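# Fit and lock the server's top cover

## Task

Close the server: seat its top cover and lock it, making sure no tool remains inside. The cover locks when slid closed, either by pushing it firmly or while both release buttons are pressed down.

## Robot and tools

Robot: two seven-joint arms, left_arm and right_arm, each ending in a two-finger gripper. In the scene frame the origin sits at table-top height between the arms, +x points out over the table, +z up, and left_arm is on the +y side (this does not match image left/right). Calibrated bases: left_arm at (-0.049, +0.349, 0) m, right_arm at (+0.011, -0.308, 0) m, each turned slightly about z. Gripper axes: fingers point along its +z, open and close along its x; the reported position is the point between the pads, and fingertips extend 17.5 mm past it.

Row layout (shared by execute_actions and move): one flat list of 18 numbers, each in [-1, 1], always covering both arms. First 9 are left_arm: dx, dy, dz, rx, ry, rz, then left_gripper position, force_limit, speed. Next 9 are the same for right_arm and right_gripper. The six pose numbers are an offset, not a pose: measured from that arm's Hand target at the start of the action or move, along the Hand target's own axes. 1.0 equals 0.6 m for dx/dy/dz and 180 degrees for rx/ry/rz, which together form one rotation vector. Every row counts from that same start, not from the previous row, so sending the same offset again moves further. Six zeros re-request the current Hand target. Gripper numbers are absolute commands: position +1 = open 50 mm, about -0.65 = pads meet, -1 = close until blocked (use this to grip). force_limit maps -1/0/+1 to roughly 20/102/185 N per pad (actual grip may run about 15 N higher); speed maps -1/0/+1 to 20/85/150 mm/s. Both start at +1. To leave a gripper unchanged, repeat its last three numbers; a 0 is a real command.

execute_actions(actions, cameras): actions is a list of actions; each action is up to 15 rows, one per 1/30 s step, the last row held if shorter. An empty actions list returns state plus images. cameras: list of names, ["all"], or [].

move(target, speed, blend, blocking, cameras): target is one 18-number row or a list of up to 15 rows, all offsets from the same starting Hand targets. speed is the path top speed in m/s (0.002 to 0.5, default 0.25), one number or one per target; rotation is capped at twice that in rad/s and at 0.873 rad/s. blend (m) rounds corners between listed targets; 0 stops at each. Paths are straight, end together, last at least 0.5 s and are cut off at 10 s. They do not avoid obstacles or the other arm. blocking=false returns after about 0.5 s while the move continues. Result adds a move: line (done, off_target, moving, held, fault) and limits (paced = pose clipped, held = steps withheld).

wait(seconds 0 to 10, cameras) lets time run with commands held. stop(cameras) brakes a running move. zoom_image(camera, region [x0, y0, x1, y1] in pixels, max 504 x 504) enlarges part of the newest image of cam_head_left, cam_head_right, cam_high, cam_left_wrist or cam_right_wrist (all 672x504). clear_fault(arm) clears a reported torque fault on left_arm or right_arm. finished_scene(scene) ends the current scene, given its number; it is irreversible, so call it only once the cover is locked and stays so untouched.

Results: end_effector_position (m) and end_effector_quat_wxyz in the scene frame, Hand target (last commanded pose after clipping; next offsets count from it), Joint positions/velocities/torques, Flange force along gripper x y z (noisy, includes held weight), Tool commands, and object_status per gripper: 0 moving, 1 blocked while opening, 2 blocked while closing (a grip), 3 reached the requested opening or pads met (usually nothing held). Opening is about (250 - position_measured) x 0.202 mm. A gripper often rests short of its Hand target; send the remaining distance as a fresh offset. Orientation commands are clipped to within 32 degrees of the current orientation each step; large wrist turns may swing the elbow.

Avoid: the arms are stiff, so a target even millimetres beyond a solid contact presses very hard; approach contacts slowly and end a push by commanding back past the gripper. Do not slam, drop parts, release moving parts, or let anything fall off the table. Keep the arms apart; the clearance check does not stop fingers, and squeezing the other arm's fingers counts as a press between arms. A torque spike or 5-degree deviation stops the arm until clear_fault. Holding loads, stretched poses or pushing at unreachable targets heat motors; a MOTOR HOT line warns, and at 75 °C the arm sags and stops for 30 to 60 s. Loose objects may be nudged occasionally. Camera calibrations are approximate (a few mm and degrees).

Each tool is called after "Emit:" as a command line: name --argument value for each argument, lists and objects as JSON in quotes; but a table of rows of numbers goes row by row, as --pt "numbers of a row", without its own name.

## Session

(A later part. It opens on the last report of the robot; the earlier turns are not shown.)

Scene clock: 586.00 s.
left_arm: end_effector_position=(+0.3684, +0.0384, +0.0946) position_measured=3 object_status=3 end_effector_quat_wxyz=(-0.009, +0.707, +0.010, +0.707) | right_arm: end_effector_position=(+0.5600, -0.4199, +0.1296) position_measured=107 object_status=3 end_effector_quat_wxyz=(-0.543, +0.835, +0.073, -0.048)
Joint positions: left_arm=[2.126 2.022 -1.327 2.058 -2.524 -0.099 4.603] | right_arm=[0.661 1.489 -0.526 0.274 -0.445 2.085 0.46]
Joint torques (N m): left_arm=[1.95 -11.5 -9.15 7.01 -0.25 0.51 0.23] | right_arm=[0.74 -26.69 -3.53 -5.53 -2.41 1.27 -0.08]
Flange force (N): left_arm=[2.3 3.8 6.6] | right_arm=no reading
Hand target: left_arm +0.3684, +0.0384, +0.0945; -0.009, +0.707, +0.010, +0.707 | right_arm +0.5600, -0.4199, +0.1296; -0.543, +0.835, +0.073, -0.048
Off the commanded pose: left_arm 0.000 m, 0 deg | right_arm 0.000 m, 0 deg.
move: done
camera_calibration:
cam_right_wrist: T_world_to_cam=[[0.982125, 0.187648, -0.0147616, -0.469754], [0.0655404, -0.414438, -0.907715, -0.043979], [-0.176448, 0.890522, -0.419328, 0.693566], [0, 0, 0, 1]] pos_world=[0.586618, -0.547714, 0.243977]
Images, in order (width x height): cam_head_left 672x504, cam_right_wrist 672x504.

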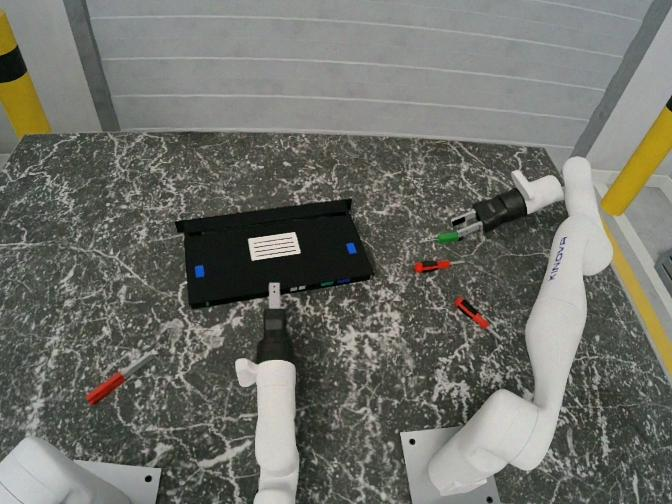

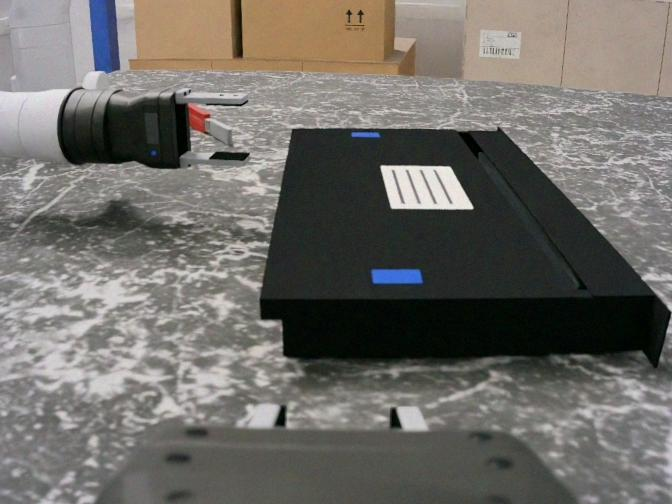

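Emit:
move --pt "-0.0325 0.0313 0.0235 0 -0.1944 0 -1 0 1 0 0 0 0 0 0 0.3 -0.4 -0.3" --pt "-0.0608 0.0313 0.0235 0 -0.1944 0 -1 0 1 0 0 0 0 0 0 0.3 -0.4 -0.3" --pt "-0.0608 0.0275 0.0487 0 -0.1944 0 -1 0 1 0 0 0 0 0 0 0.3 -0.4 -0.3" --speed '[0.2,0.08,0.03]' --cameras '["cam_right_wrist","cam_head_left"]'

Emit:
zoom_image --camera "cam_right_wrist" --region '[220, 110, 340, 200]'

Emit:
zoom_image --camera "cam_head_left" --region '[230, 260, 330, 330]'

Scene clock: 616.47 s.
left_arm: end_effector_position=(+0.3981, +0.0227, +0.0581) position_measured=253 object_status=3 end_effector_quat_wxyz=(-0.006, +0.887, +0.012, +0.462) | right_arm: end_effector_position=(+0.5600, -0.4199, +0.1296) position_measured=107 object_status=3 end_effector_quat_wxyz=(-0.543, +0.835, +0.073, -0.048)
Joint positions: left_arm=[1.634 1.161 -1.008 2.072 -2.963 0.159 4.278] | right_arm=[0.661 1.489 -0.526 0.274 -0.445 2.085 0.46]
Joint torques (N m): left_arm=[1.87 -16.32 -8.2 -1.38 0.5 1.34 0.28] | right_arm=[0.79 -26.68 -3.52 -5.51 -2.43 1.23 -0.06]
Flange force (N): left_arm=[4.6 -0.2 3.9] | right_arm=no reading
Hand target: left_arm +0.3981, +0.0227, +0.0581; -0.006, +0.887, +0.012, +0.462 | right_arm +0.5600, -0.4199, +0.1296; -0.543, +0.835, +0.073, -0.048
Off the commanded pose: left_arm 0.000 m, 0 deg | right_arm 0.000 m, 0 deg.
move: done
camera_calibration:
cam_right_wrist: T_world_to_cam=[[0.982125, 0.187648, -0.0147616, -0.469754], [0.0655404, -0.414438, -0.907715, -0.043979], [-0.176448, 0.890522, -0.419328, 0.693566], [0, 0, 0, 1]] pos_world=[0.586618, -0.547714, 0.243977]
Images, in order (width x height): cam_head_left 672x504, cam_right_wrist 672x504.

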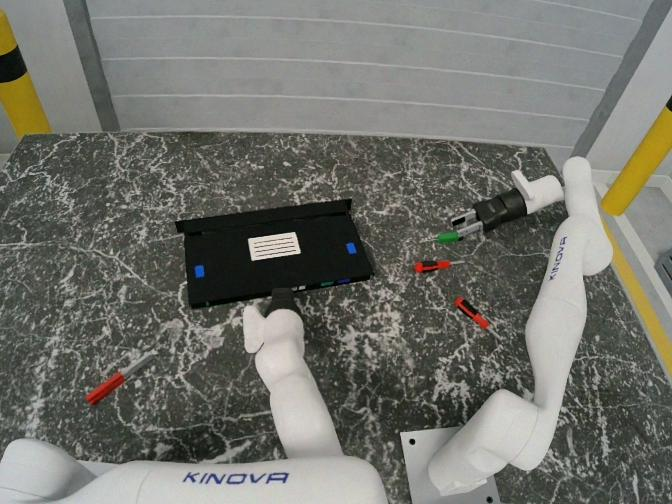

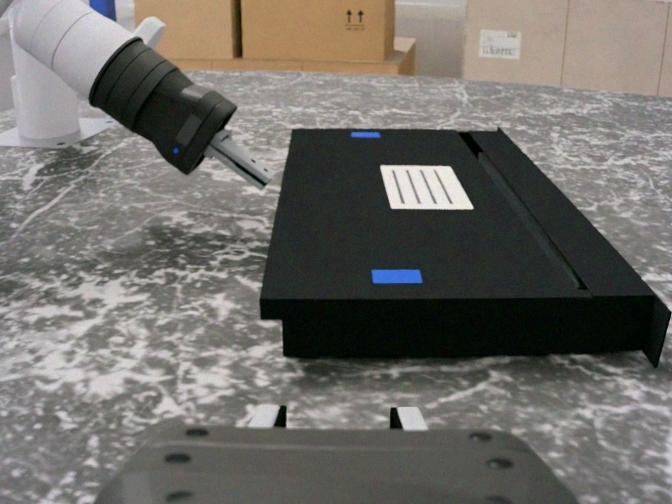

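Scaled by 4.200.

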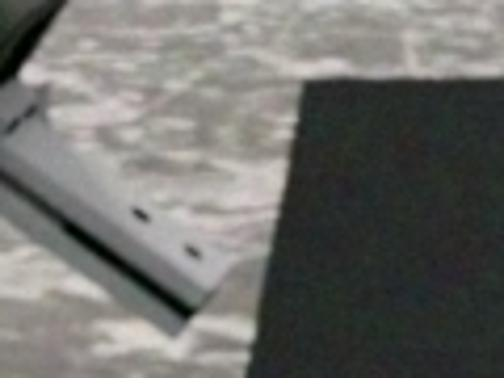

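Scaled by 5.040 from the camera's 672x504 image, which has a finer 960x720 frame.

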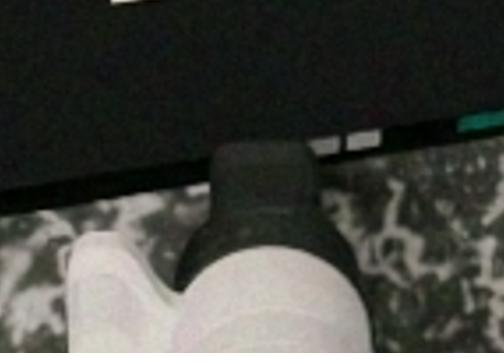

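Emit:
move --pt "0.0076 -0.002 0.0108 0 0 0 -1 0 1 0 0 0 0 0 0 0.3 -0.4 -0.3" --pt "0.0208 -0.0055 0.0297 0 0 0 -1 0 1 0 0 0 0 0 0 0.3 -0.4 -0.3" --speed '[0.04,0.025]' --blend 0.003 --cameras '["cam_right_wrist","cam_head_left"]'

Emit:
zoom_image --camera "cam_right_wrist" --region '[220, 110, 340, 200]'

Emit:
zoom_image --camera "cam_right_wrist" --region '[530, 240, 650, 330]'

Scene clock: 637.83 s.
left_arm: end_effector_position=(+0.4196, +0.0264, +0.0580) position_measured=253 object_status=3 end_effector_quat_wxyz=(-0.006, +0.887, +0.012, +0.462) | right_arm: end_effector_position=(+0.5600, -0.4199, +0.1296) position_measured=107 object_status=3 end_effector_quat_wxyz=(-0.543, +0.835, +0.073, -0.048)
Joint positions: left_arm=[1.569 1.155 -0.995 2.048 -2.988 0.183 4.264] | right_arm=[0.661 1.489 -0.526 0.274 -0.445 2.085 0.46]
Joint torques (N m): left_arm=[-25.23 -5.65 -21.58 -17.29 1.35 7.85 0.13] | right_arm=[0.76 -26.7 -3.53 -5.49 -2.4 1.31 -0.07]
Flange force (N): left_arm=[-17.9 -8.8 -95.6] | right_arm=no reading
Hand target: left_arm +0.4198, +0.0265, +0.0581; -0.006, +0.887, +0.012, +0.462 | right_arm +0.5600, -0.4199, +0.1296; -0.543, +0.835, +0.073, -0.048
Off the commanded pose: left_arm 0.000 m, 0 deg | right_arm 0.000 m, 0 deg.
move: done
camera_calibration:
cam_right_wrist: T_world_to_cam=[[0.982125, 0.187648, -0.0147616, -0.469754], [0.0655404, -0.414438, -0.907715, -0.043979], [-0.176448, 0.890522, -0.419328, 0.693566], [0, 0, 0, 1]] pos_world=[0.586618, -0.547714, 0.243977]
Images, in order (width x height): cam_head_left 672x504, cam_right_wrist 672x504.

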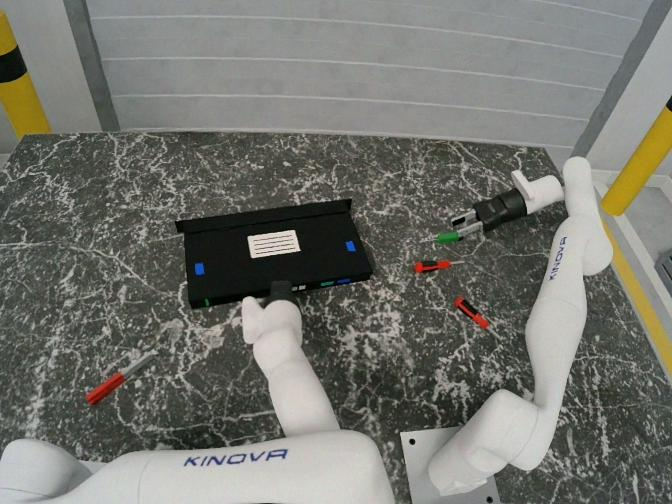

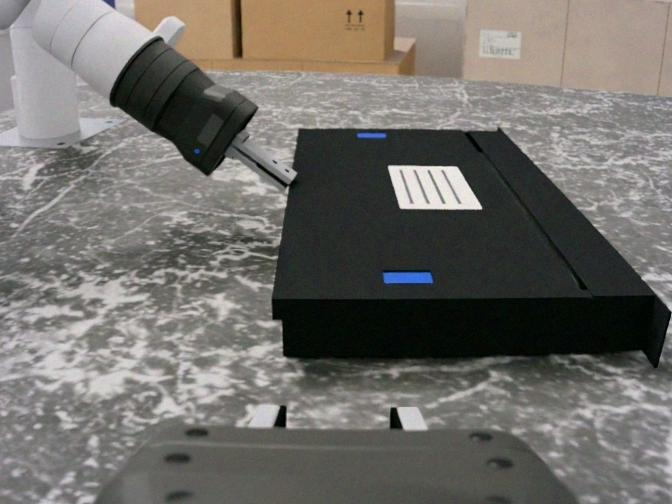

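Scaled by 4.200.

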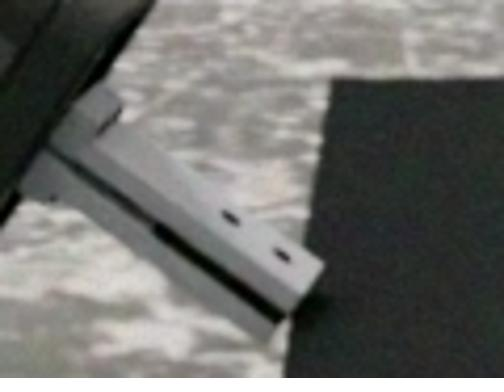

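Scaled by 4.200.

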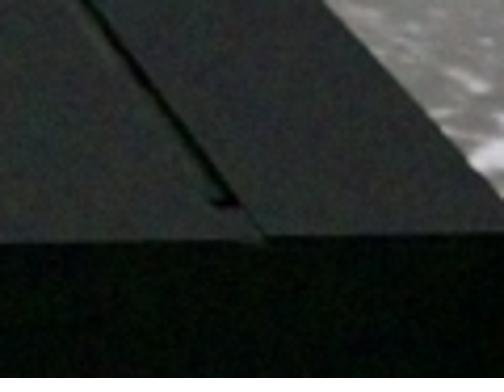

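Emit:
move --target '[-0.0014,0.0004,-0.002,0,0,0,-1,0,1,0,0,0,0,0,0,0.3,-0.4,-0.3]' --speed 0.03 --cameras '["cam_right_wrist","cam_head_left","cam_high"]'

Emit:
zoom_image --camera "cam_head_left" --region '[170, 205, 250, 265]'

Emit:
zoom_image --camera "cam_head_left" --region '[310, 190, 390, 250]'

Emit:
zoom_image --camera "cam_right_wrist" --region '[540, 260, 640, 335]'

Scene clock: 654.73 s.
left_arm: end_effector_position=(+0.4184, +0.0263, +0.0581) position_measured=253 object_status=3 end_effector_quat_wxyz=(-0.006, +0.887, +0.012, +0.462) | right_arm: end_effector_position=(+0.5600, -0.4199, +0.1296) position_measured=107 object_status=3 end_effector_quat_wxyz=(-0.543, +0.835, +0.073, -0.048)
Joint positions: left_arm=[1.573 1.156 -0.996 2.05 -2.986 0.181 4.265] | right_arm=[0.661 1.489 -0.526 0.274 -0.445 2.085 0.46]
Joint torques (N m): left_arm=[-14.2 -10.9 -17.61 -10.49 1.14 5.22 0.13] | right_arm=[0.79 -26.69 -3.48 -5.51 -2.36 1.23 -0.06]
Flange force (N): left_arm=[-10.9 -4.6 -51.9] | right_arm=no reading
Hand target: left_arm +0.4183, +0.0263, +0.0581; -0.006, +0.887, +0.012, +0.462 | right_arm +0.5600, -0.4199, +0.1296; -0.543, +0.835, +0.073, -0.048
Off the commanded pose: left_arm 0.000 m, 0 deg | right_arm 0.000 m, 0 deg.
move: done
camera_calibration:
cam_right_wrist: T_world_to_cam=[[0.982125, 0.187648, -0.0147616, -0.469754], [0.0655404, -0.414438, -0.907715, -0.043979], [-0.176448, 0.890522, -0.419328, 0.693566], [0, 0, 0, 1]] pos_world=[0.586618, -0.547714, 0.243977]
Images, in order (width x height): cam_head_left 672x504, cam_high 672x504, cam_right_wrist 672x504.

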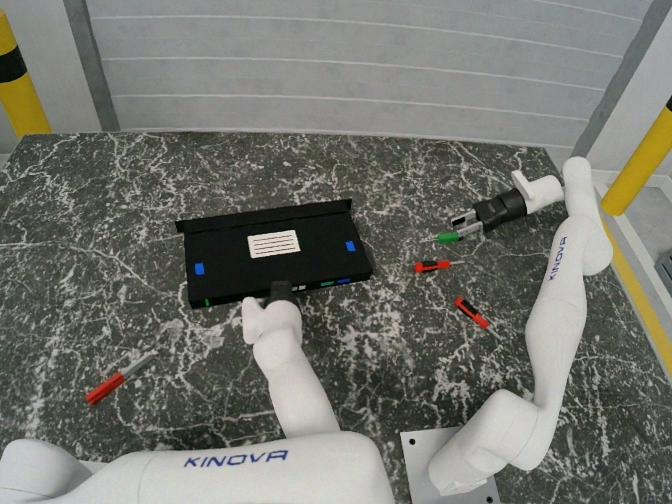

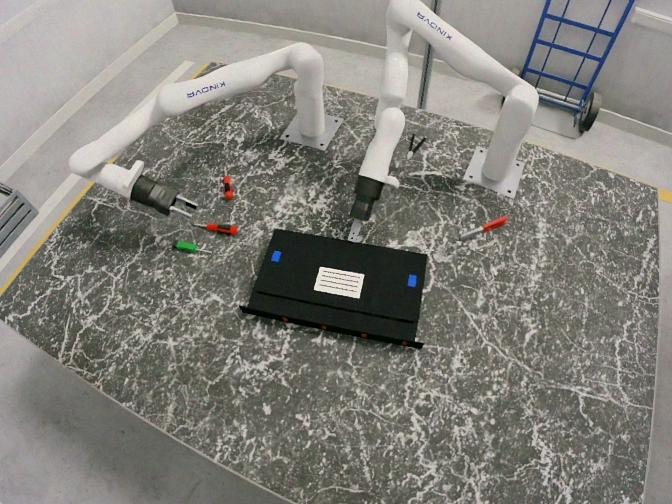

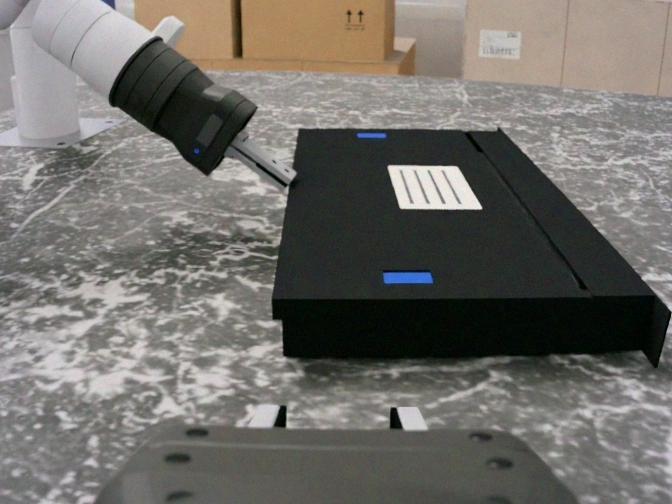

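Scaled by 6.300 from the camera's 672x504 image, which has a finer 960x720 frame.

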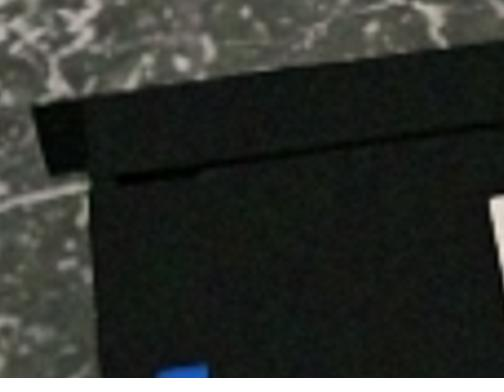

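Scaled by 6.300 from the camera's 672x504 image, which has a finer 960x720 frame.

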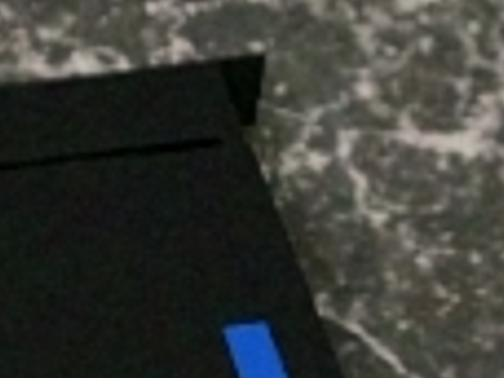

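Scaled by 5.040.

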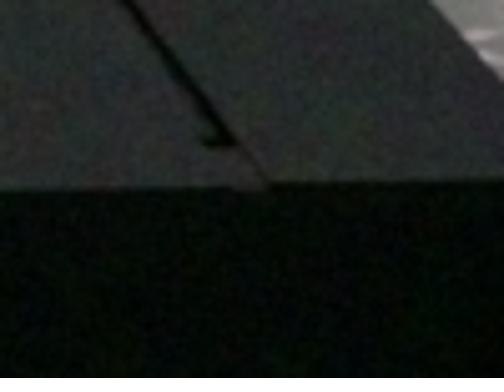

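Emit:
move --target '[0.0024,-0.0006,0.0034,0,0,0,-1,0,1,0,0,0,0,0,0,0.3,-0.4,-0.3]' --speed 0.03 --cameras '["cam_right_wrist"]'

Emit:
zoom_image --camera "cam_right_wrist" --region '[220, 110, 340, 200]'

Emit:
zoom_image --camera "cam_right_wrist" --region '[540, 260, 640, 335]'

Scene clock: 664.30 s.
left_arm: end_effector_position=(+0.4208, +0.0267, +0.0581) position_measured=253 object_status=3 end_effector_quat_wxyz=(-0.006, +0.887, +0.012, +0.462) | right_arm: end_effector_position=(+0.5600, -0.4199, +0.1296) position_measured=107 object_status=3 end_effector_quat_wxyz=(-0.543, +0.835, +0.073, -0.048)
Joint positions: left_arm=[1.565 1.155 -0.994 2.047 -2.989 0.184 4.264] | right_arm=[0.661 1.489 -0.526 0.274 -0.445 2.085 0.46]
Joint torques (N m): left_arm=[-25.56 -5.95 -22.6 -17.52 1.48 8 0.09] | right_arm=[0.8 -26.72 -3.51 -5.51 -2.4 1.25 -0.06]
Flange force (N): left_arm=[-19.3 -8.8 -95.4] | right_arm=no reading
Hand target: left_arm +0.4208, +0.0267, +0.0581; -0.006, +0.887, +0.012, +0.462 | right_arm +0.5600, -0.4199, +0.1296; -0.543, +0.835, +0.073, -0.048
Off the commanded pose: left_arm 0.000 m, 0 deg | right_arm 0.000 m, 0 deg.
move: done
camera_calibration:
cam_right_wrist: T_world_to_cam=[[0.982125, 0.187648, -0.0147616, -0.469754], [0.0655404, -0.414438, -0.907715, -0.043979], [-0.176448, 0.890522, -0.419328, 0.693566], [0, 0, 0, 1]] pos_world=[0.586618, -0.547714, 0.243977]
Images, in order (width x height): cam_right_wrist 672x504.

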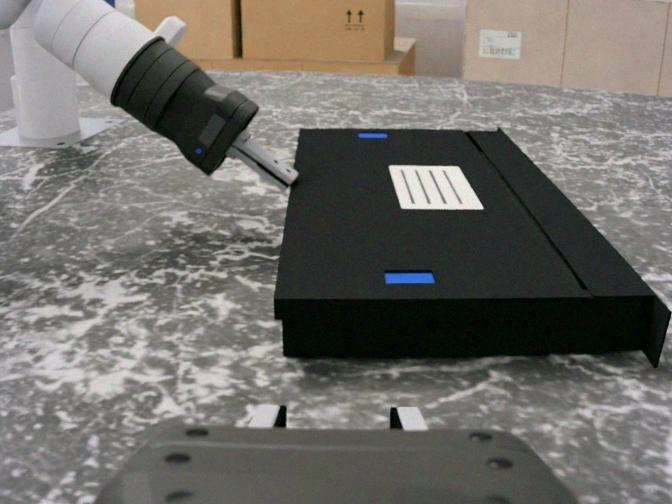

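Scaled by 4.200.

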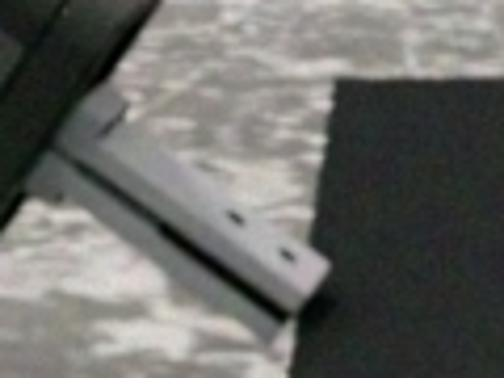

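Scaled by 5.040.

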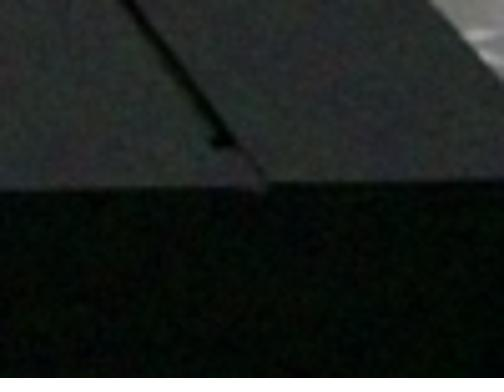

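Emit:
move --target '[0.0021,-0.0006,0.0031,0,0,0,-1,0,1,0,0,0,0,0,0,0.3,-0.4,-0.3]' --speed 0.03 --cameras '["cam_right_wrist"]'

Emit:
zoom_image --camera "cam_right_wrist" --region '[540, 260, 640, 335]'

Scene clock: 668.67 s.
left_arm: end_effector_position=(+0.4230, +0.0271, +0.0581) position_measured=253 object_status=3 end_effector_quat_wxyz=(-0.006, +0.887, +0.012, +0.462) | right_arm: end_effector_position=(+0.5600, -0.4199, +0.1296) position_measured=107 object_status=3 end_effector_quat_wxyz=(-0.543, +0.835, +0.073, -0.048)
Joint positions: left_arm=[1.559 1.154 -0.993 2.044 -2.992 0.186 4.262] | right_arm=[0.661 1.489 -0.526 0.274 -0.445 2.085 0.46]
Joint torques (N m): left_arm=[-36.05 -0.59 -26.07 -24.28 1.55 10.53 0.08] | right_arm=[0.77 -26.7 -3.46 -5.49 -2.36 1.29 -0.09]
Flange force (N): left_arm=[-25.3 -13.2 -138.3] | right_arm=no reading
Hand target: left_arm +0.4230, +0.0271, +0.0581; -0.006, +0.887, +0.012, +0.462 | right_arm +0.5600, -0.4199, +0.1296; -0.543, +0.835, +0.073, -0.048
Off the commanded pose: left_arm 0.000 m, 0 deg | right_arm 0.000 m, 0 deg.
move: done
camera_calibration:
cam_right_wrist: T_world_to_cam=[[0.982125, 0.187648, -0.0147616, -0.469754], [0.0655404, -0.414438, -0.907715, -0.043979], [-0.176448, 0.890522, -0.419328, 0.693566], [0, 0, 0, 1]] pos_world=[0.586618, -0.547714, 0.243977]
Images, in order (width x height): cam_right_wrist 672x504.

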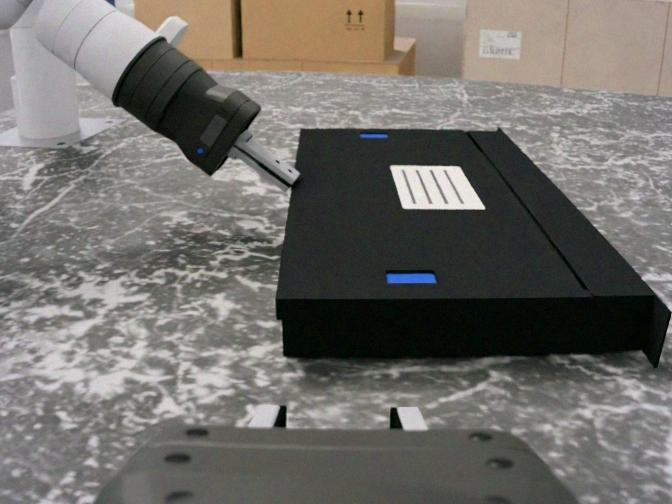

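Scaled by 5.040.

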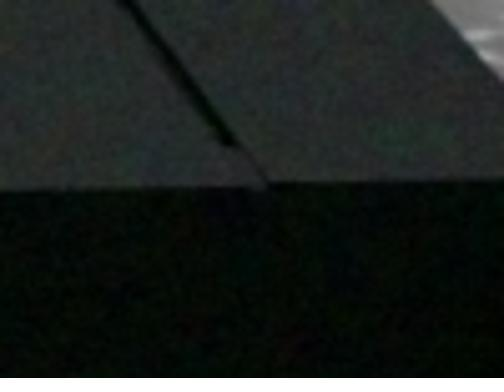

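Emit:
move --target '[0.0017,-0.0005,0.0024,0,0,0,-1,0,1,0,0,0,0,0,0,0.3,-0.4,-0.3]' --speed 0.03 --cameras '["cam_right_wrist"]'

Emit:
zoom_image --camera "cam_right_wrist" --region '[540, 260, 640, 335]'

Emit:
zoom_image --camera "cam_right_wrist" --region '[340, 120, 460, 300]'

Scene clock: 675.43 s.
left_arm: end_effector_position=(+0.4248, +0.0274, +0.0581) position_measured=253 object_status=3 end_effector_quat_wxyz=(-0.006, +0.887, +0.012, +0.462) | right_arm: end_effector_position=(+0.5600, -0.4199, +0.1296) position_measured=107 object_status=3 end_effector_quat_wxyz=(-0.543, +0.835, +0.073, -0.048)
Joint positions: left_arm=[1.554 1.154 -0.992 2.042 -2.994 0.188 4.261] | right_arm=[0.661 1.489 -0.526 0.274 -0.445 2.085 0.46]
Joint torques (N m): left_arm=[-23.87 -7.2 -22.66 -9.42 1.59 4.4 0.08] | right_arm=[0.82 -26.7 -3.5 -5.47 -2.34 1.26 -0.09]
Flange force (N): left_arm=[-17.0 1.8 -73.0] | right_arm=no reading
Hand target: left_arm +0.4248, +0.0275, +0.0581; -0.006, +0.887, +0.012, +0.462 | right_arm +0.5600, -0.4199, +0.1296; -0.543, +0.835, +0.073, -0.048
Off the commanded pose: left_arm 0.000 m, 0 deg | right_arm 0.000 m, 0 deg.
move: done
camera_calibration:
cam_right_wrist: T_world_to_cam=[[0.982125, 0.187648, -0.0147616, -0.469754], [0.0655404, -0.414438, -0.907715, -0.043979], [-0.176448, 0.890522, -0.419328, 0.693566], [0, 0, 0, 1]] pos_world=[0.586618, -0.547714, 0.243977]
Images, in order (width x height): cam_right_wrist 672x504.

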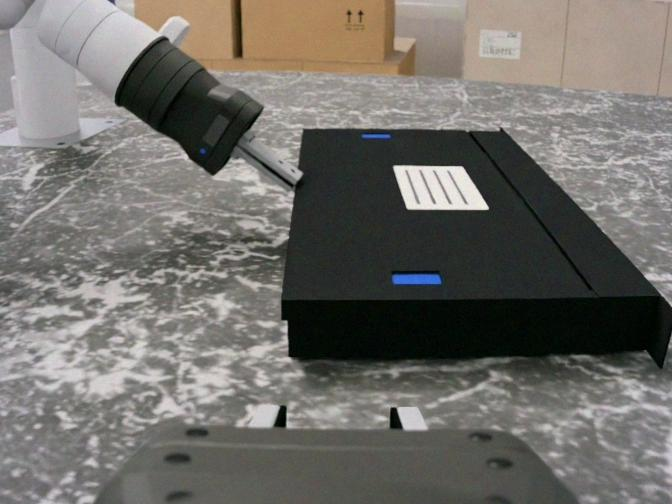

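Scaled by 5.040.

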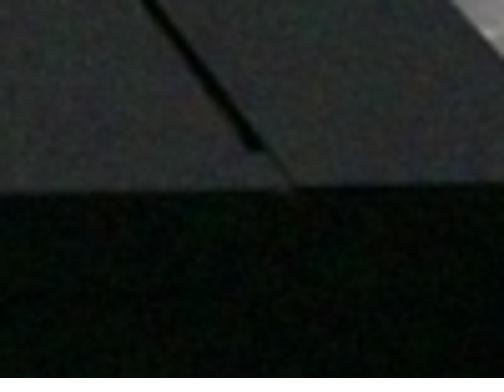

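Scaled by 2.800.

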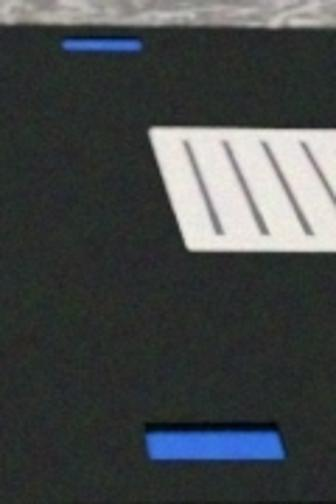

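Emit:
move --target '[-0.001,0.0003,-0.0014,0,0,0,-1,0,1,0,0,0,0,0,0,0.3,-0.4,-0.3]' --speed 0.03 --cameras '["cam_head_left","cam_right_wrist","cam_head_right"]'

Emit:
zoom_image --camera "cam_head_left" --region '[175, 215, 245, 285]'

Emit:
zoom_image --camera "cam_head_left" --region '[315, 195, 385, 265]'

Emit:
zoom_image --camera "cam_right_wrist" --region '[440, 120, 610, 310]'

Scene clock: 681.97 s.
left_arm: end_effector_position=(+0.4238, +0.0273, +0.0581) position_measured=253 object_status=3 end_effector_quat_wxyz=(-0.006, +0.887, +0.012, +0.462) | right_arm: end_effector_position=(+0.5600, -0.4199, +0.1296) position_measured=107 object_status=3 end_effector_quat_wxyz=(-0.543, +0.835, +0.073, -0.048)
Joint positions: left_arm=[1.557 1.154 -0.992 2.043 -2.992 0.187 4.262] | right_arm=[0.661 1.489 -0.526 0.274 -0.445 2.085 0.46]
Joint torques (N m): left_arm=[-14.91 -10.84 -18.19 -4.89 1.3 2.53 0.16] | right_arm=[0.83 -26.7 -3.51 -5.49 -2.37 1.32 -0.06]
Flange force (N): left_arm=[-9.8 3.3 -41.6] | right_arm=no reading
Hand target: left_arm +0.4238, +0.0273, +0.0581; -0.006, +0.887, +0.012, +0.462 | right_arm +0.5600, -0.4199, +0.1296; -0.543, +0.835, +0.073, -0.048
Off the commanded pose: left_arm 0.000 m, 0 deg | right_arm 0.000 m, 0 deg.
move: done
camera_calibration:
cam_right_wrist: T_world_to_cam=[[0.982125, 0.187648, -0.0147616, -0.469754], [0.0655404, -0.414438, -0.907715, -0.043979], [-0.176448, 0.890522, -0.419328, 0.693566], [0, 0, 0, 1]] pos_world=[0.586618, -0.547714, 0.243977]
Images, in order (width x height): cam_head_left 672x504, cam_head_right 672x504, cam_right_wrist 672x504.

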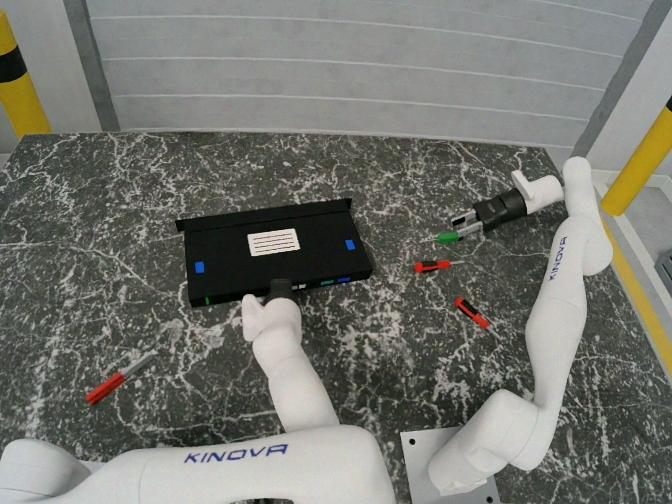

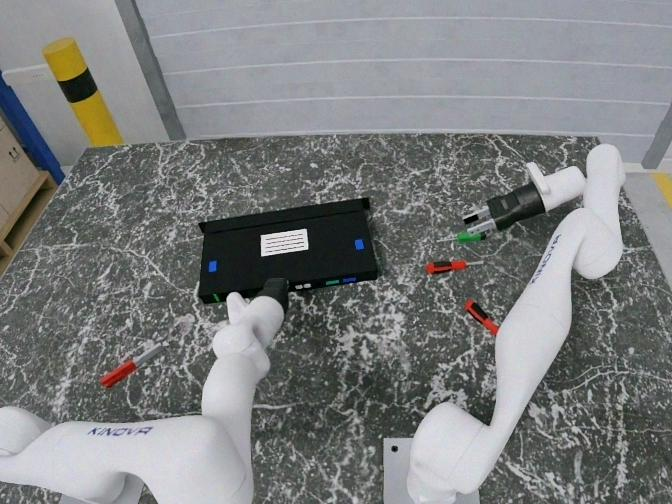

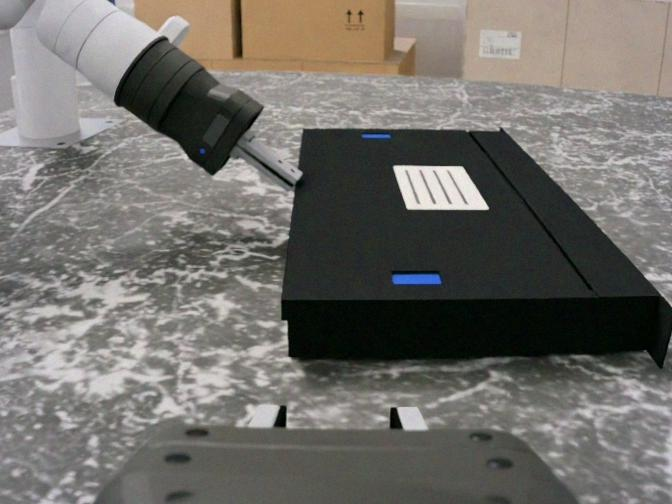

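Scaled by 7.200 from the camera's 672x504 image, which has a finer 960x720 frame.

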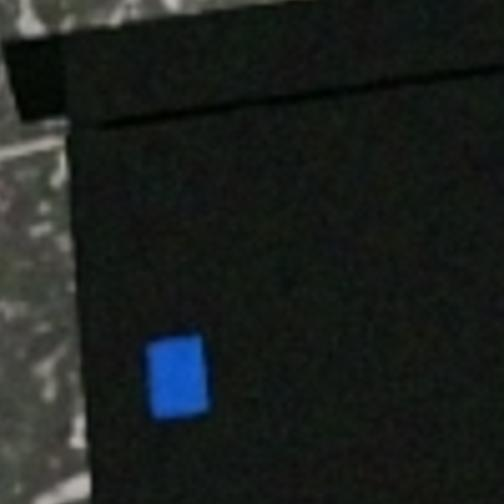

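Scaled by 7.200 from the camera's 672x504 image, which has a finer 960x720 frame.

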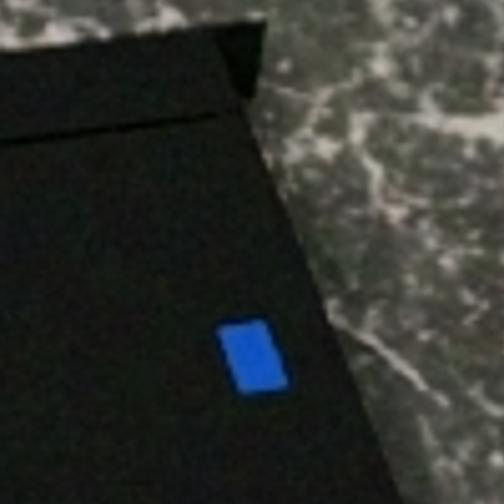

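Scaled by 2.653.

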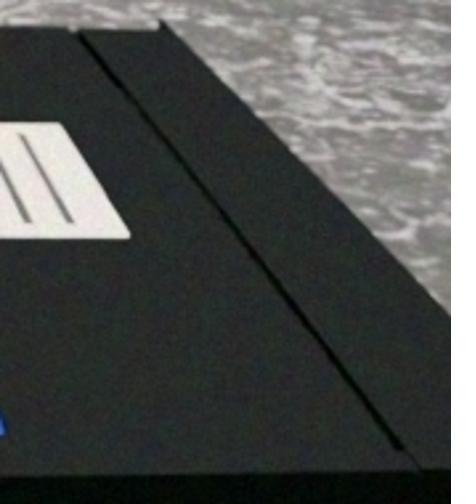

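Emit:
move --target '[-0.0009,0.0002,-0.0013,0,0,0,-1,0,1,0.0511,-0.1826,0.2887,-0.3672,0,0,-1,0,0]' --speed 0.25 --cameras '["cam_right_wrist"]'

Emit:
zoom_image --camera "cam_right_wrist" --region '[252, 200, 452, 350]'

Scene clock: 726.57 s.
left_arm: end_effector_position=(+0.4228, +0.0271, +0.0581) position_measured=253 object_status=3 end_effector_quat_wxyz=(-0.006, +0.887, +0.012, +0.462) | right_arm: end_effector_position=(+0.5551, -0.2150, +0.1594) position_measured=253 object_status=3 end_effector_quat_wxyz=(+0.000, +0.996, +0.087, -0.001)
Joint positions: left_arm=[1.559 1.155 -0.993 2.044 -2.991 0.186 4.262] | right_arm=[-0.077 0.68 -0.187 1.295 0.127 1.18 -0.134]
Joint torques (N m): left_arm=[-7.37 -13.58 -13.81 -1.11 1.02 1.03 0.17] | right_arm=[0.89 -20.7 -1.06 -8.04 0.17 -0.15 -0.09]
Flange force (N): left_arm=[-2.8 5.0 -16.3] | right_arm=[1.0 -1.5 -3.1]
Hand target: left_arm +0.4228, +0.0271, +0.0581; -0.006, +0.887, +0.012, +0.462 | right_arm +0.5551, -0.2149, +0.1594; +0.000, +0.996, +0.087, -0.001
Off the commanded pose: left_arm 0.000 m, 0 deg | right_arm 0.000 m, 0 deg.
move: done
camera_calibration:
cam_right_wrist: T_world_to_cam=[[0.98584, 0.166463, -0.0202432, -0.508722], [0.166792, -0.985865, 0.015854, -0.258022], [-0.0173179, -0.019006, -0.999669, 0.331348], [0, 0, 0, 1]] pos_world=[0.550293, -0.163394, 0.325031]
Images, in order (width x height): cam_right_wrist 672x504.

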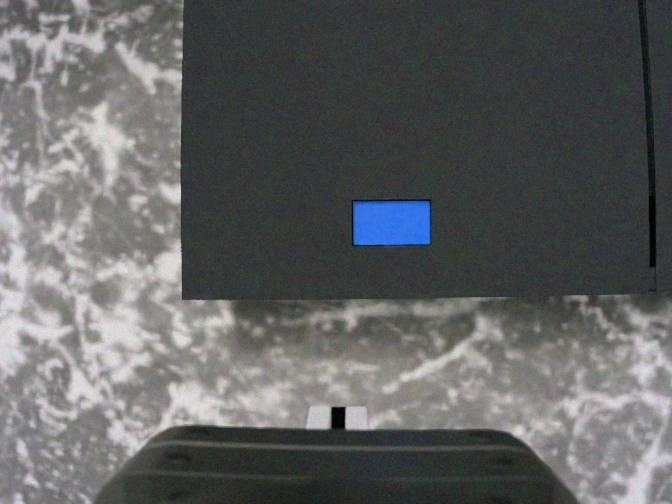

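Scaled by 2.520.

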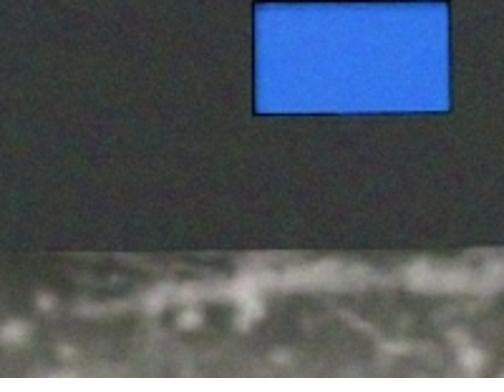

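Emit:
move --pt "0 0 0 0 0 0 -1 0 1 0.0355 -0.05 0.049 0 0 0.5 1 0 0" --pt "0 0 0 0 0 0 -1 0 1 0.0355 -0.05 0.1557 0 0 0.5 1 0 0" --speed '[0.25,0.08]' --cameras '["cam_right_wrist","cam_head_left","cam_high"]'

Emit:
zoom_image --camera "cam_head_left" --region '[310, 210, 400, 280]'

Emit:
zoom_image --camera "cam_high" --region '[230, 210, 330, 290]'

Scene clock: 747.23 s.
left_arm: end_effector_position=(+0.4228, +0.0271, +0.0581) position_measured=253 object_status=3 end_effector_quat_wxyz=(-0.006, +0.887, +0.012, +0.462) | right_arm: end_effector_position=(+0.5709, -0.1818, +0.0660) position_measured=3 object_status=3 end_effector_quat_wxyz=(+0.001, +0.766, -0.643, +0.000)
Joint positions: left_arm=[1.559 1.155 -0.993 2.044 -2.991 0.186 4.262] | right_arm=[-0.328 0.837 0.185 1.324 -0.162 0.996 -1.547]
Joint torques (N m): left_arm=[-7.33 -13.6 -13.84 -1.15 1.02 0.99 0.18] | right_arm=[0.46 -12.18 0.66 -4.42 0.25 -1.72 -0.17]
Flange force (N): left_arm=[-2.9 4.6 -16.1] | right_arm=[-0.5 3.3 -22.3]
Hand target: left_arm +0.4228, +0.0271, +0.0581; -0.006, +0.887, +0.012, +0.462 | right_arm +0.5708, -0.1818, +0.0659; +0.001, +0.766, -0.643, +0.000
Off the commanded pose: left_arm 0.000 m, 0 deg | right_arm 0.000 m, 0 deg.
move: done
camera_calibration:
cam_right_wrist: T_world_to_cam=[[0.166603, -0.985852, -0.0184201, -0.27354], [-0.985847, -0.166899, 0.015858, 0.580549], [-0.0187079, 0.0155174, -0.999705, 0.245957], [0, 0, 0, 1]] pos_world=[0.622506, -0.176594, 0.231639]
Images, in order (width x height): cam_head_left 672x504, cam_high 672x504, cam_right_wrist 672x504.

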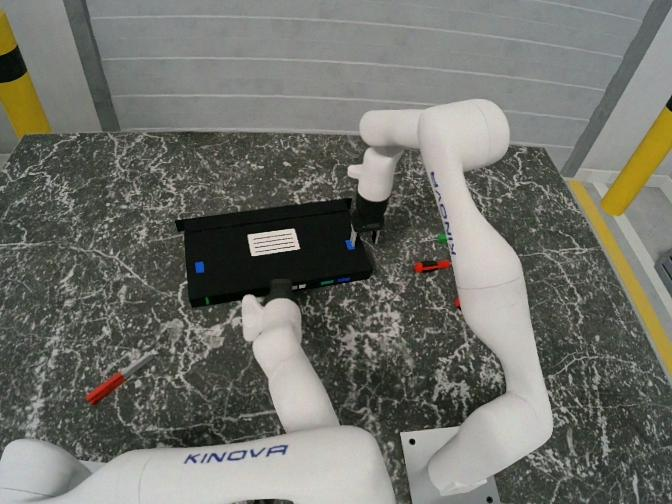

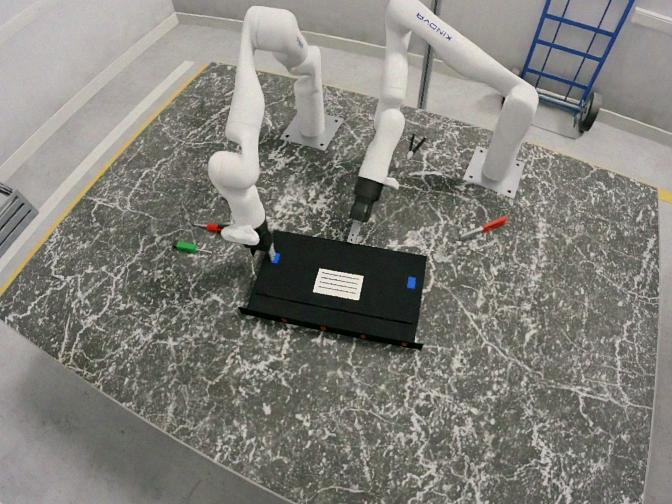

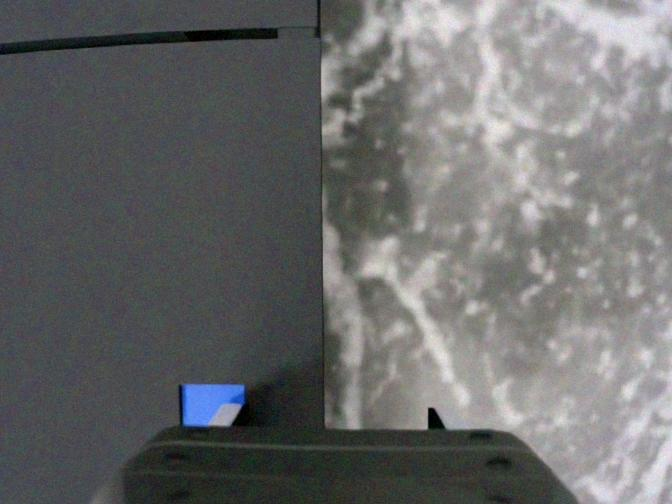

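Scaled by 5.600 from the camera's 672x504 image, which has a finer 960x720 frame.

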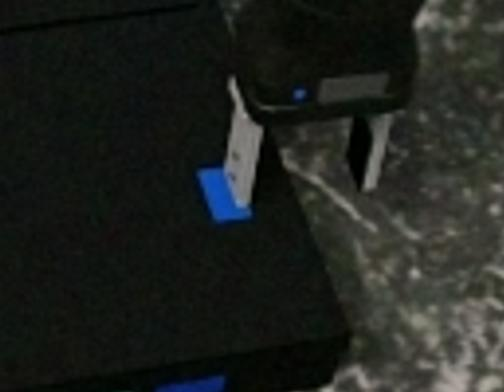

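Scaled by 5.040 from the camera's 672x504 image, which has a finer 960x720 frame.

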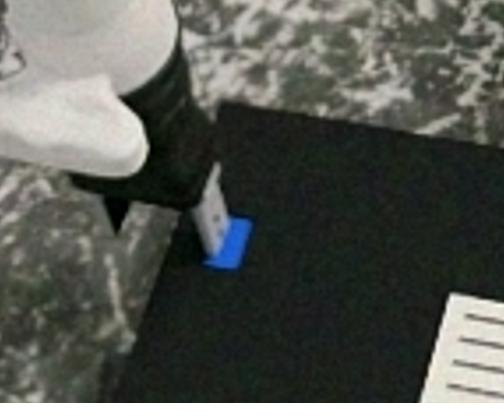

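Emit:
move --pt "0 0 0 0 0 0 -1 0 1 -0.0073 0 -0.005 0 0 0 1 0 0" --pt "0 0 0 0 0 0 -1 0 1 -0.0073 0 0.0017 0 0 0 1 0 0" --speed '[0.05,0.03]' --cameras '["cam_right_wrist","cam_head_left","cam_high"]'

Emit:
zoom_image --camera "cam_head_left" --region '[330, 220, 380, 260]'

Emit:
zoom_image --camera "cam_high" --region '[250, 235, 300, 275]'

Scene clock: 755.63 s.
left_arm: end_effector_position=(+0.4228, +0.0271, +0.0581) position_measured=253 object_status=3 end_effector_quat_wxyz=(-0.006, +0.887, +0.012, +0.462) | right_arm: end_effector_position=(+0.5701, -0.1774, +0.0649) position_measured=3 object_status=3 end_effector_quat_wxyz=(+0.001, +0.766, -0.643, +0.000)
Joint positions: left_arm=[1.559 1.155 -0.993 2.044 -2.991 0.186 4.262] | right_arm=[-0.335 0.839 0.185 1.324 -0.163 0.994 -1.554]
Joint torques (N m): left_arm=[-7.33 -13.58 -13.83 -1.11 1.03 1.02 0.18] | right_arm=[0.77 -22.21 1.5 -7.21 0.19 -0.2 -0.08]
Flange force (N): left_arm=[-2.8 4.9 -16.2] | right_arm=[-1.5 -0.9 -3.0]
Hand target: left_arm +0.4228, +0.0271, +0.0581; -0.006, +0.887, +0.012, +0.462 | right_arm +0.5701, -0.1775, +0.0649; +0.001, +0.766, -0.643, +0.000
Off the commanded pose: left_arm 0.000 m, 0 deg | right_arm 0.000 m, 0 deg.
move: done
camera_calibration:
cam_right_wrist: T_world_to_cam=[[0.166698, -0.985839, -0.0182574, -0.269283], [-0.985827, -0.166994, 0.0160881, 0.580414], [-0.0189092, 0.0153168, -0.999704, 0.244867], [0, 0, 0, 1]] pos_world=[0.621707, -0.172294, 0.230541]
Images, in order (width x height): cam_head_left 672x504, cam_high 672x504, cam_right_wrist 672x504.

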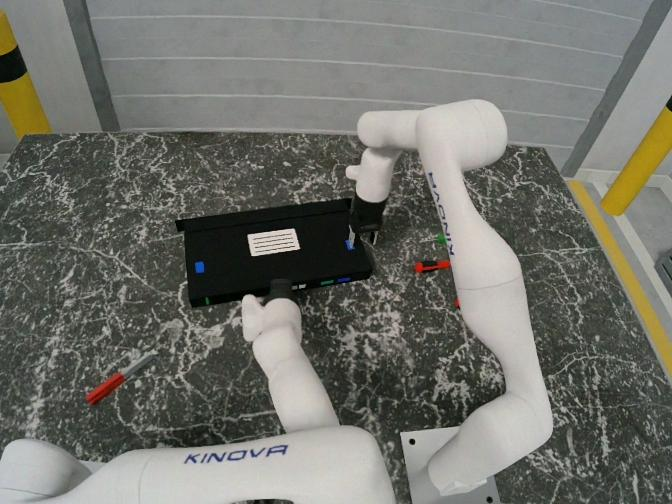

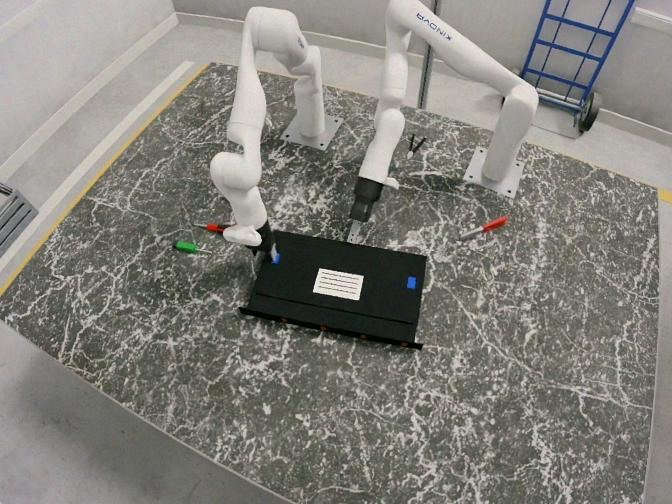

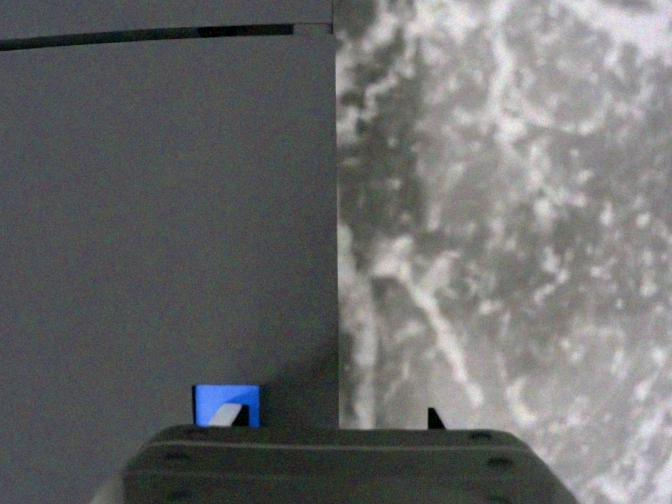

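Scaled by 10.080 from the camera's 672x504 image, which has a finer 960x720 frame.

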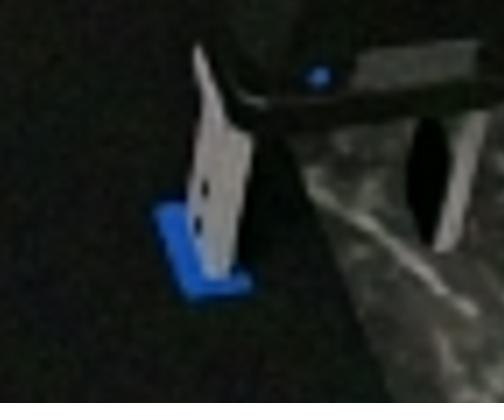

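Scaled by 10.080 from the camera's 672x504 image, which has a finer 960x720 frame.

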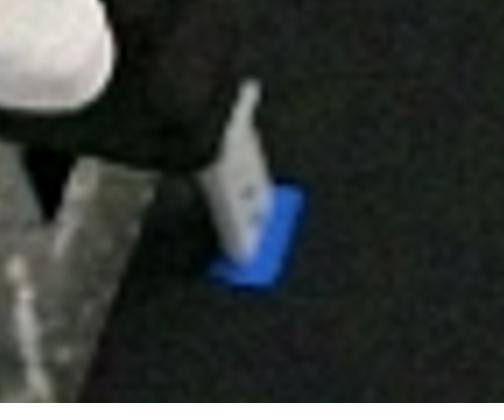

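Emit:
move --target '[0,0,0,0,0,0,-1,0,1,0,0,0.005,0,0,0,1,0,0]' --speed 0.02

Scene clock: 759.33 s.
left_arm: end_effector_position=(+0.4228, +0.0271, +0.0581) position_measured=253 object_status=3 end_effector_quat_wxyz=(-0.006, +0.887, +0.012, +0.462) | right_arm: end_effector_position=(+0.5701, -0.1775, +0.0619) position_measured=3 object_status=3 end_effector_quat_wxyz=(+0.001, +0.766, -0.643, +0.000)
Joint positions: left_arm=[1.559 1.155 -0.993 2.044 -2.991 0.186 4.262] | right_arm=[-0.335 0.843 0.184 1.327 -0.163 0.987 -1.553]
Joint torques (N m): left_arm=[-7.4 -13.56 -13.9 -1.18 1.05 1 0.19] | right_arm=[0.65 -16.35 1.12 -5.15 0.33 -0.66 -0.11]
Flange force (N): left_arm=[-2.9 4.6 -16.4] | right_arm=[-1.1 0.9 -13.7]
Hand target: left_arm +0.4228, +0.0271, +0.0581; -0.006, +0.887, +0.012, +0.462 | right_arm +0.5701, -0.1775, +0.0619; +0.001, +0.766, -0.643, +0.000
Off the commanded pose: left_arm 0.000 m, 0 deg | right_arm 0.000 m, 0 deg.
move: done

Emit:
move --pt "0 0 0 0 0 0 -1 0 1 0 0 0.0025 0 0 0 1 0 0" --pt "0.0024 -0.0006 0.0034 0 0 0 -1 0 1 0 0 0.0025 0 0 0 1 0 0" --speed '[0.02,0.02]' --cameras '["cam_right_wrist"]'

Scene clock: 763.07 s.
left_arm: end_effector_position=(+0.4251, +0.0274, +0.0580) position_measured=253 object_status=3 end_effector_quat_wxyz=(-0.006, +0.887, +0.012, +0.462) | right_arm: end_effector_position=(+0.5700, -0.1774, +0.0604) position_measured=3 object_status=3 end_effector_quat_wxyz=(+0.001, +0.766, -0.643, +0.000)
Joint positions: left_arm=[1.552 1.154 -0.991 2.041 -2.995 0.188 4.261] | right_arm=[-0.335 0.845 0.183 1.328 -0.164 0.984 -1.553]
Joint torques (N m): left_arm=[-26.47 -5.51 -22.73 -10.78 1.59 4.79 0.08] | right_arm=[0.62 -12.74 0.83 -4.63 0.38 -1.55 -0.21]
Flange force (N): left_arm=[-17.2 1.0 -84.2] | right_arm=[-0.7 3.8 -21.0]
Hand target: left_arm +0.4253, +0.0275, +0.0581; -0.006, +0.887, +0.012, +0.462 | right_arm +0.5700, -0.1774, +0.0604; +0.001, +0.766, -0.643, +0.000
Off the commanded pose: left_arm 0.000 m, 0 deg | right_arm 0.000 m, 0 deg.
move: done
camera_calibration:
cam_right_wrist: T_world_to_cam=[[0.166696, -0.985837, -0.0183726, -0.269337], [-0.985825, -0.166995, 0.01617, 0.580467], [-0.0190091, 0.0154167, -0.9997, 0.240447], [0, 0, 0, 1]] pos_world=[0.621707, -0.172294, 0.226041]
Images, in order (width x height): cam_right_wrist 672x504.

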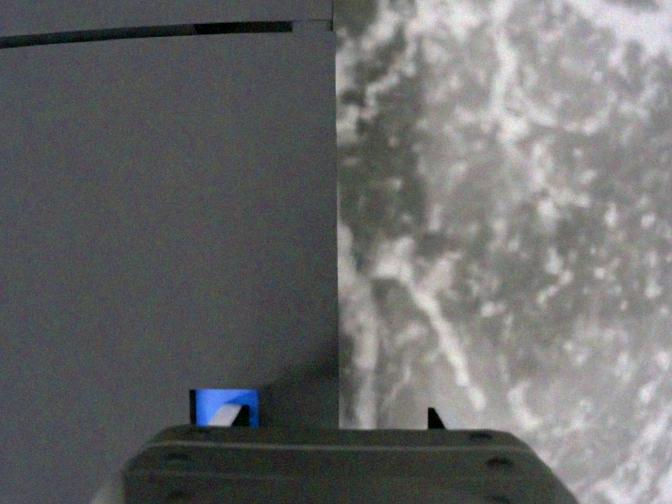

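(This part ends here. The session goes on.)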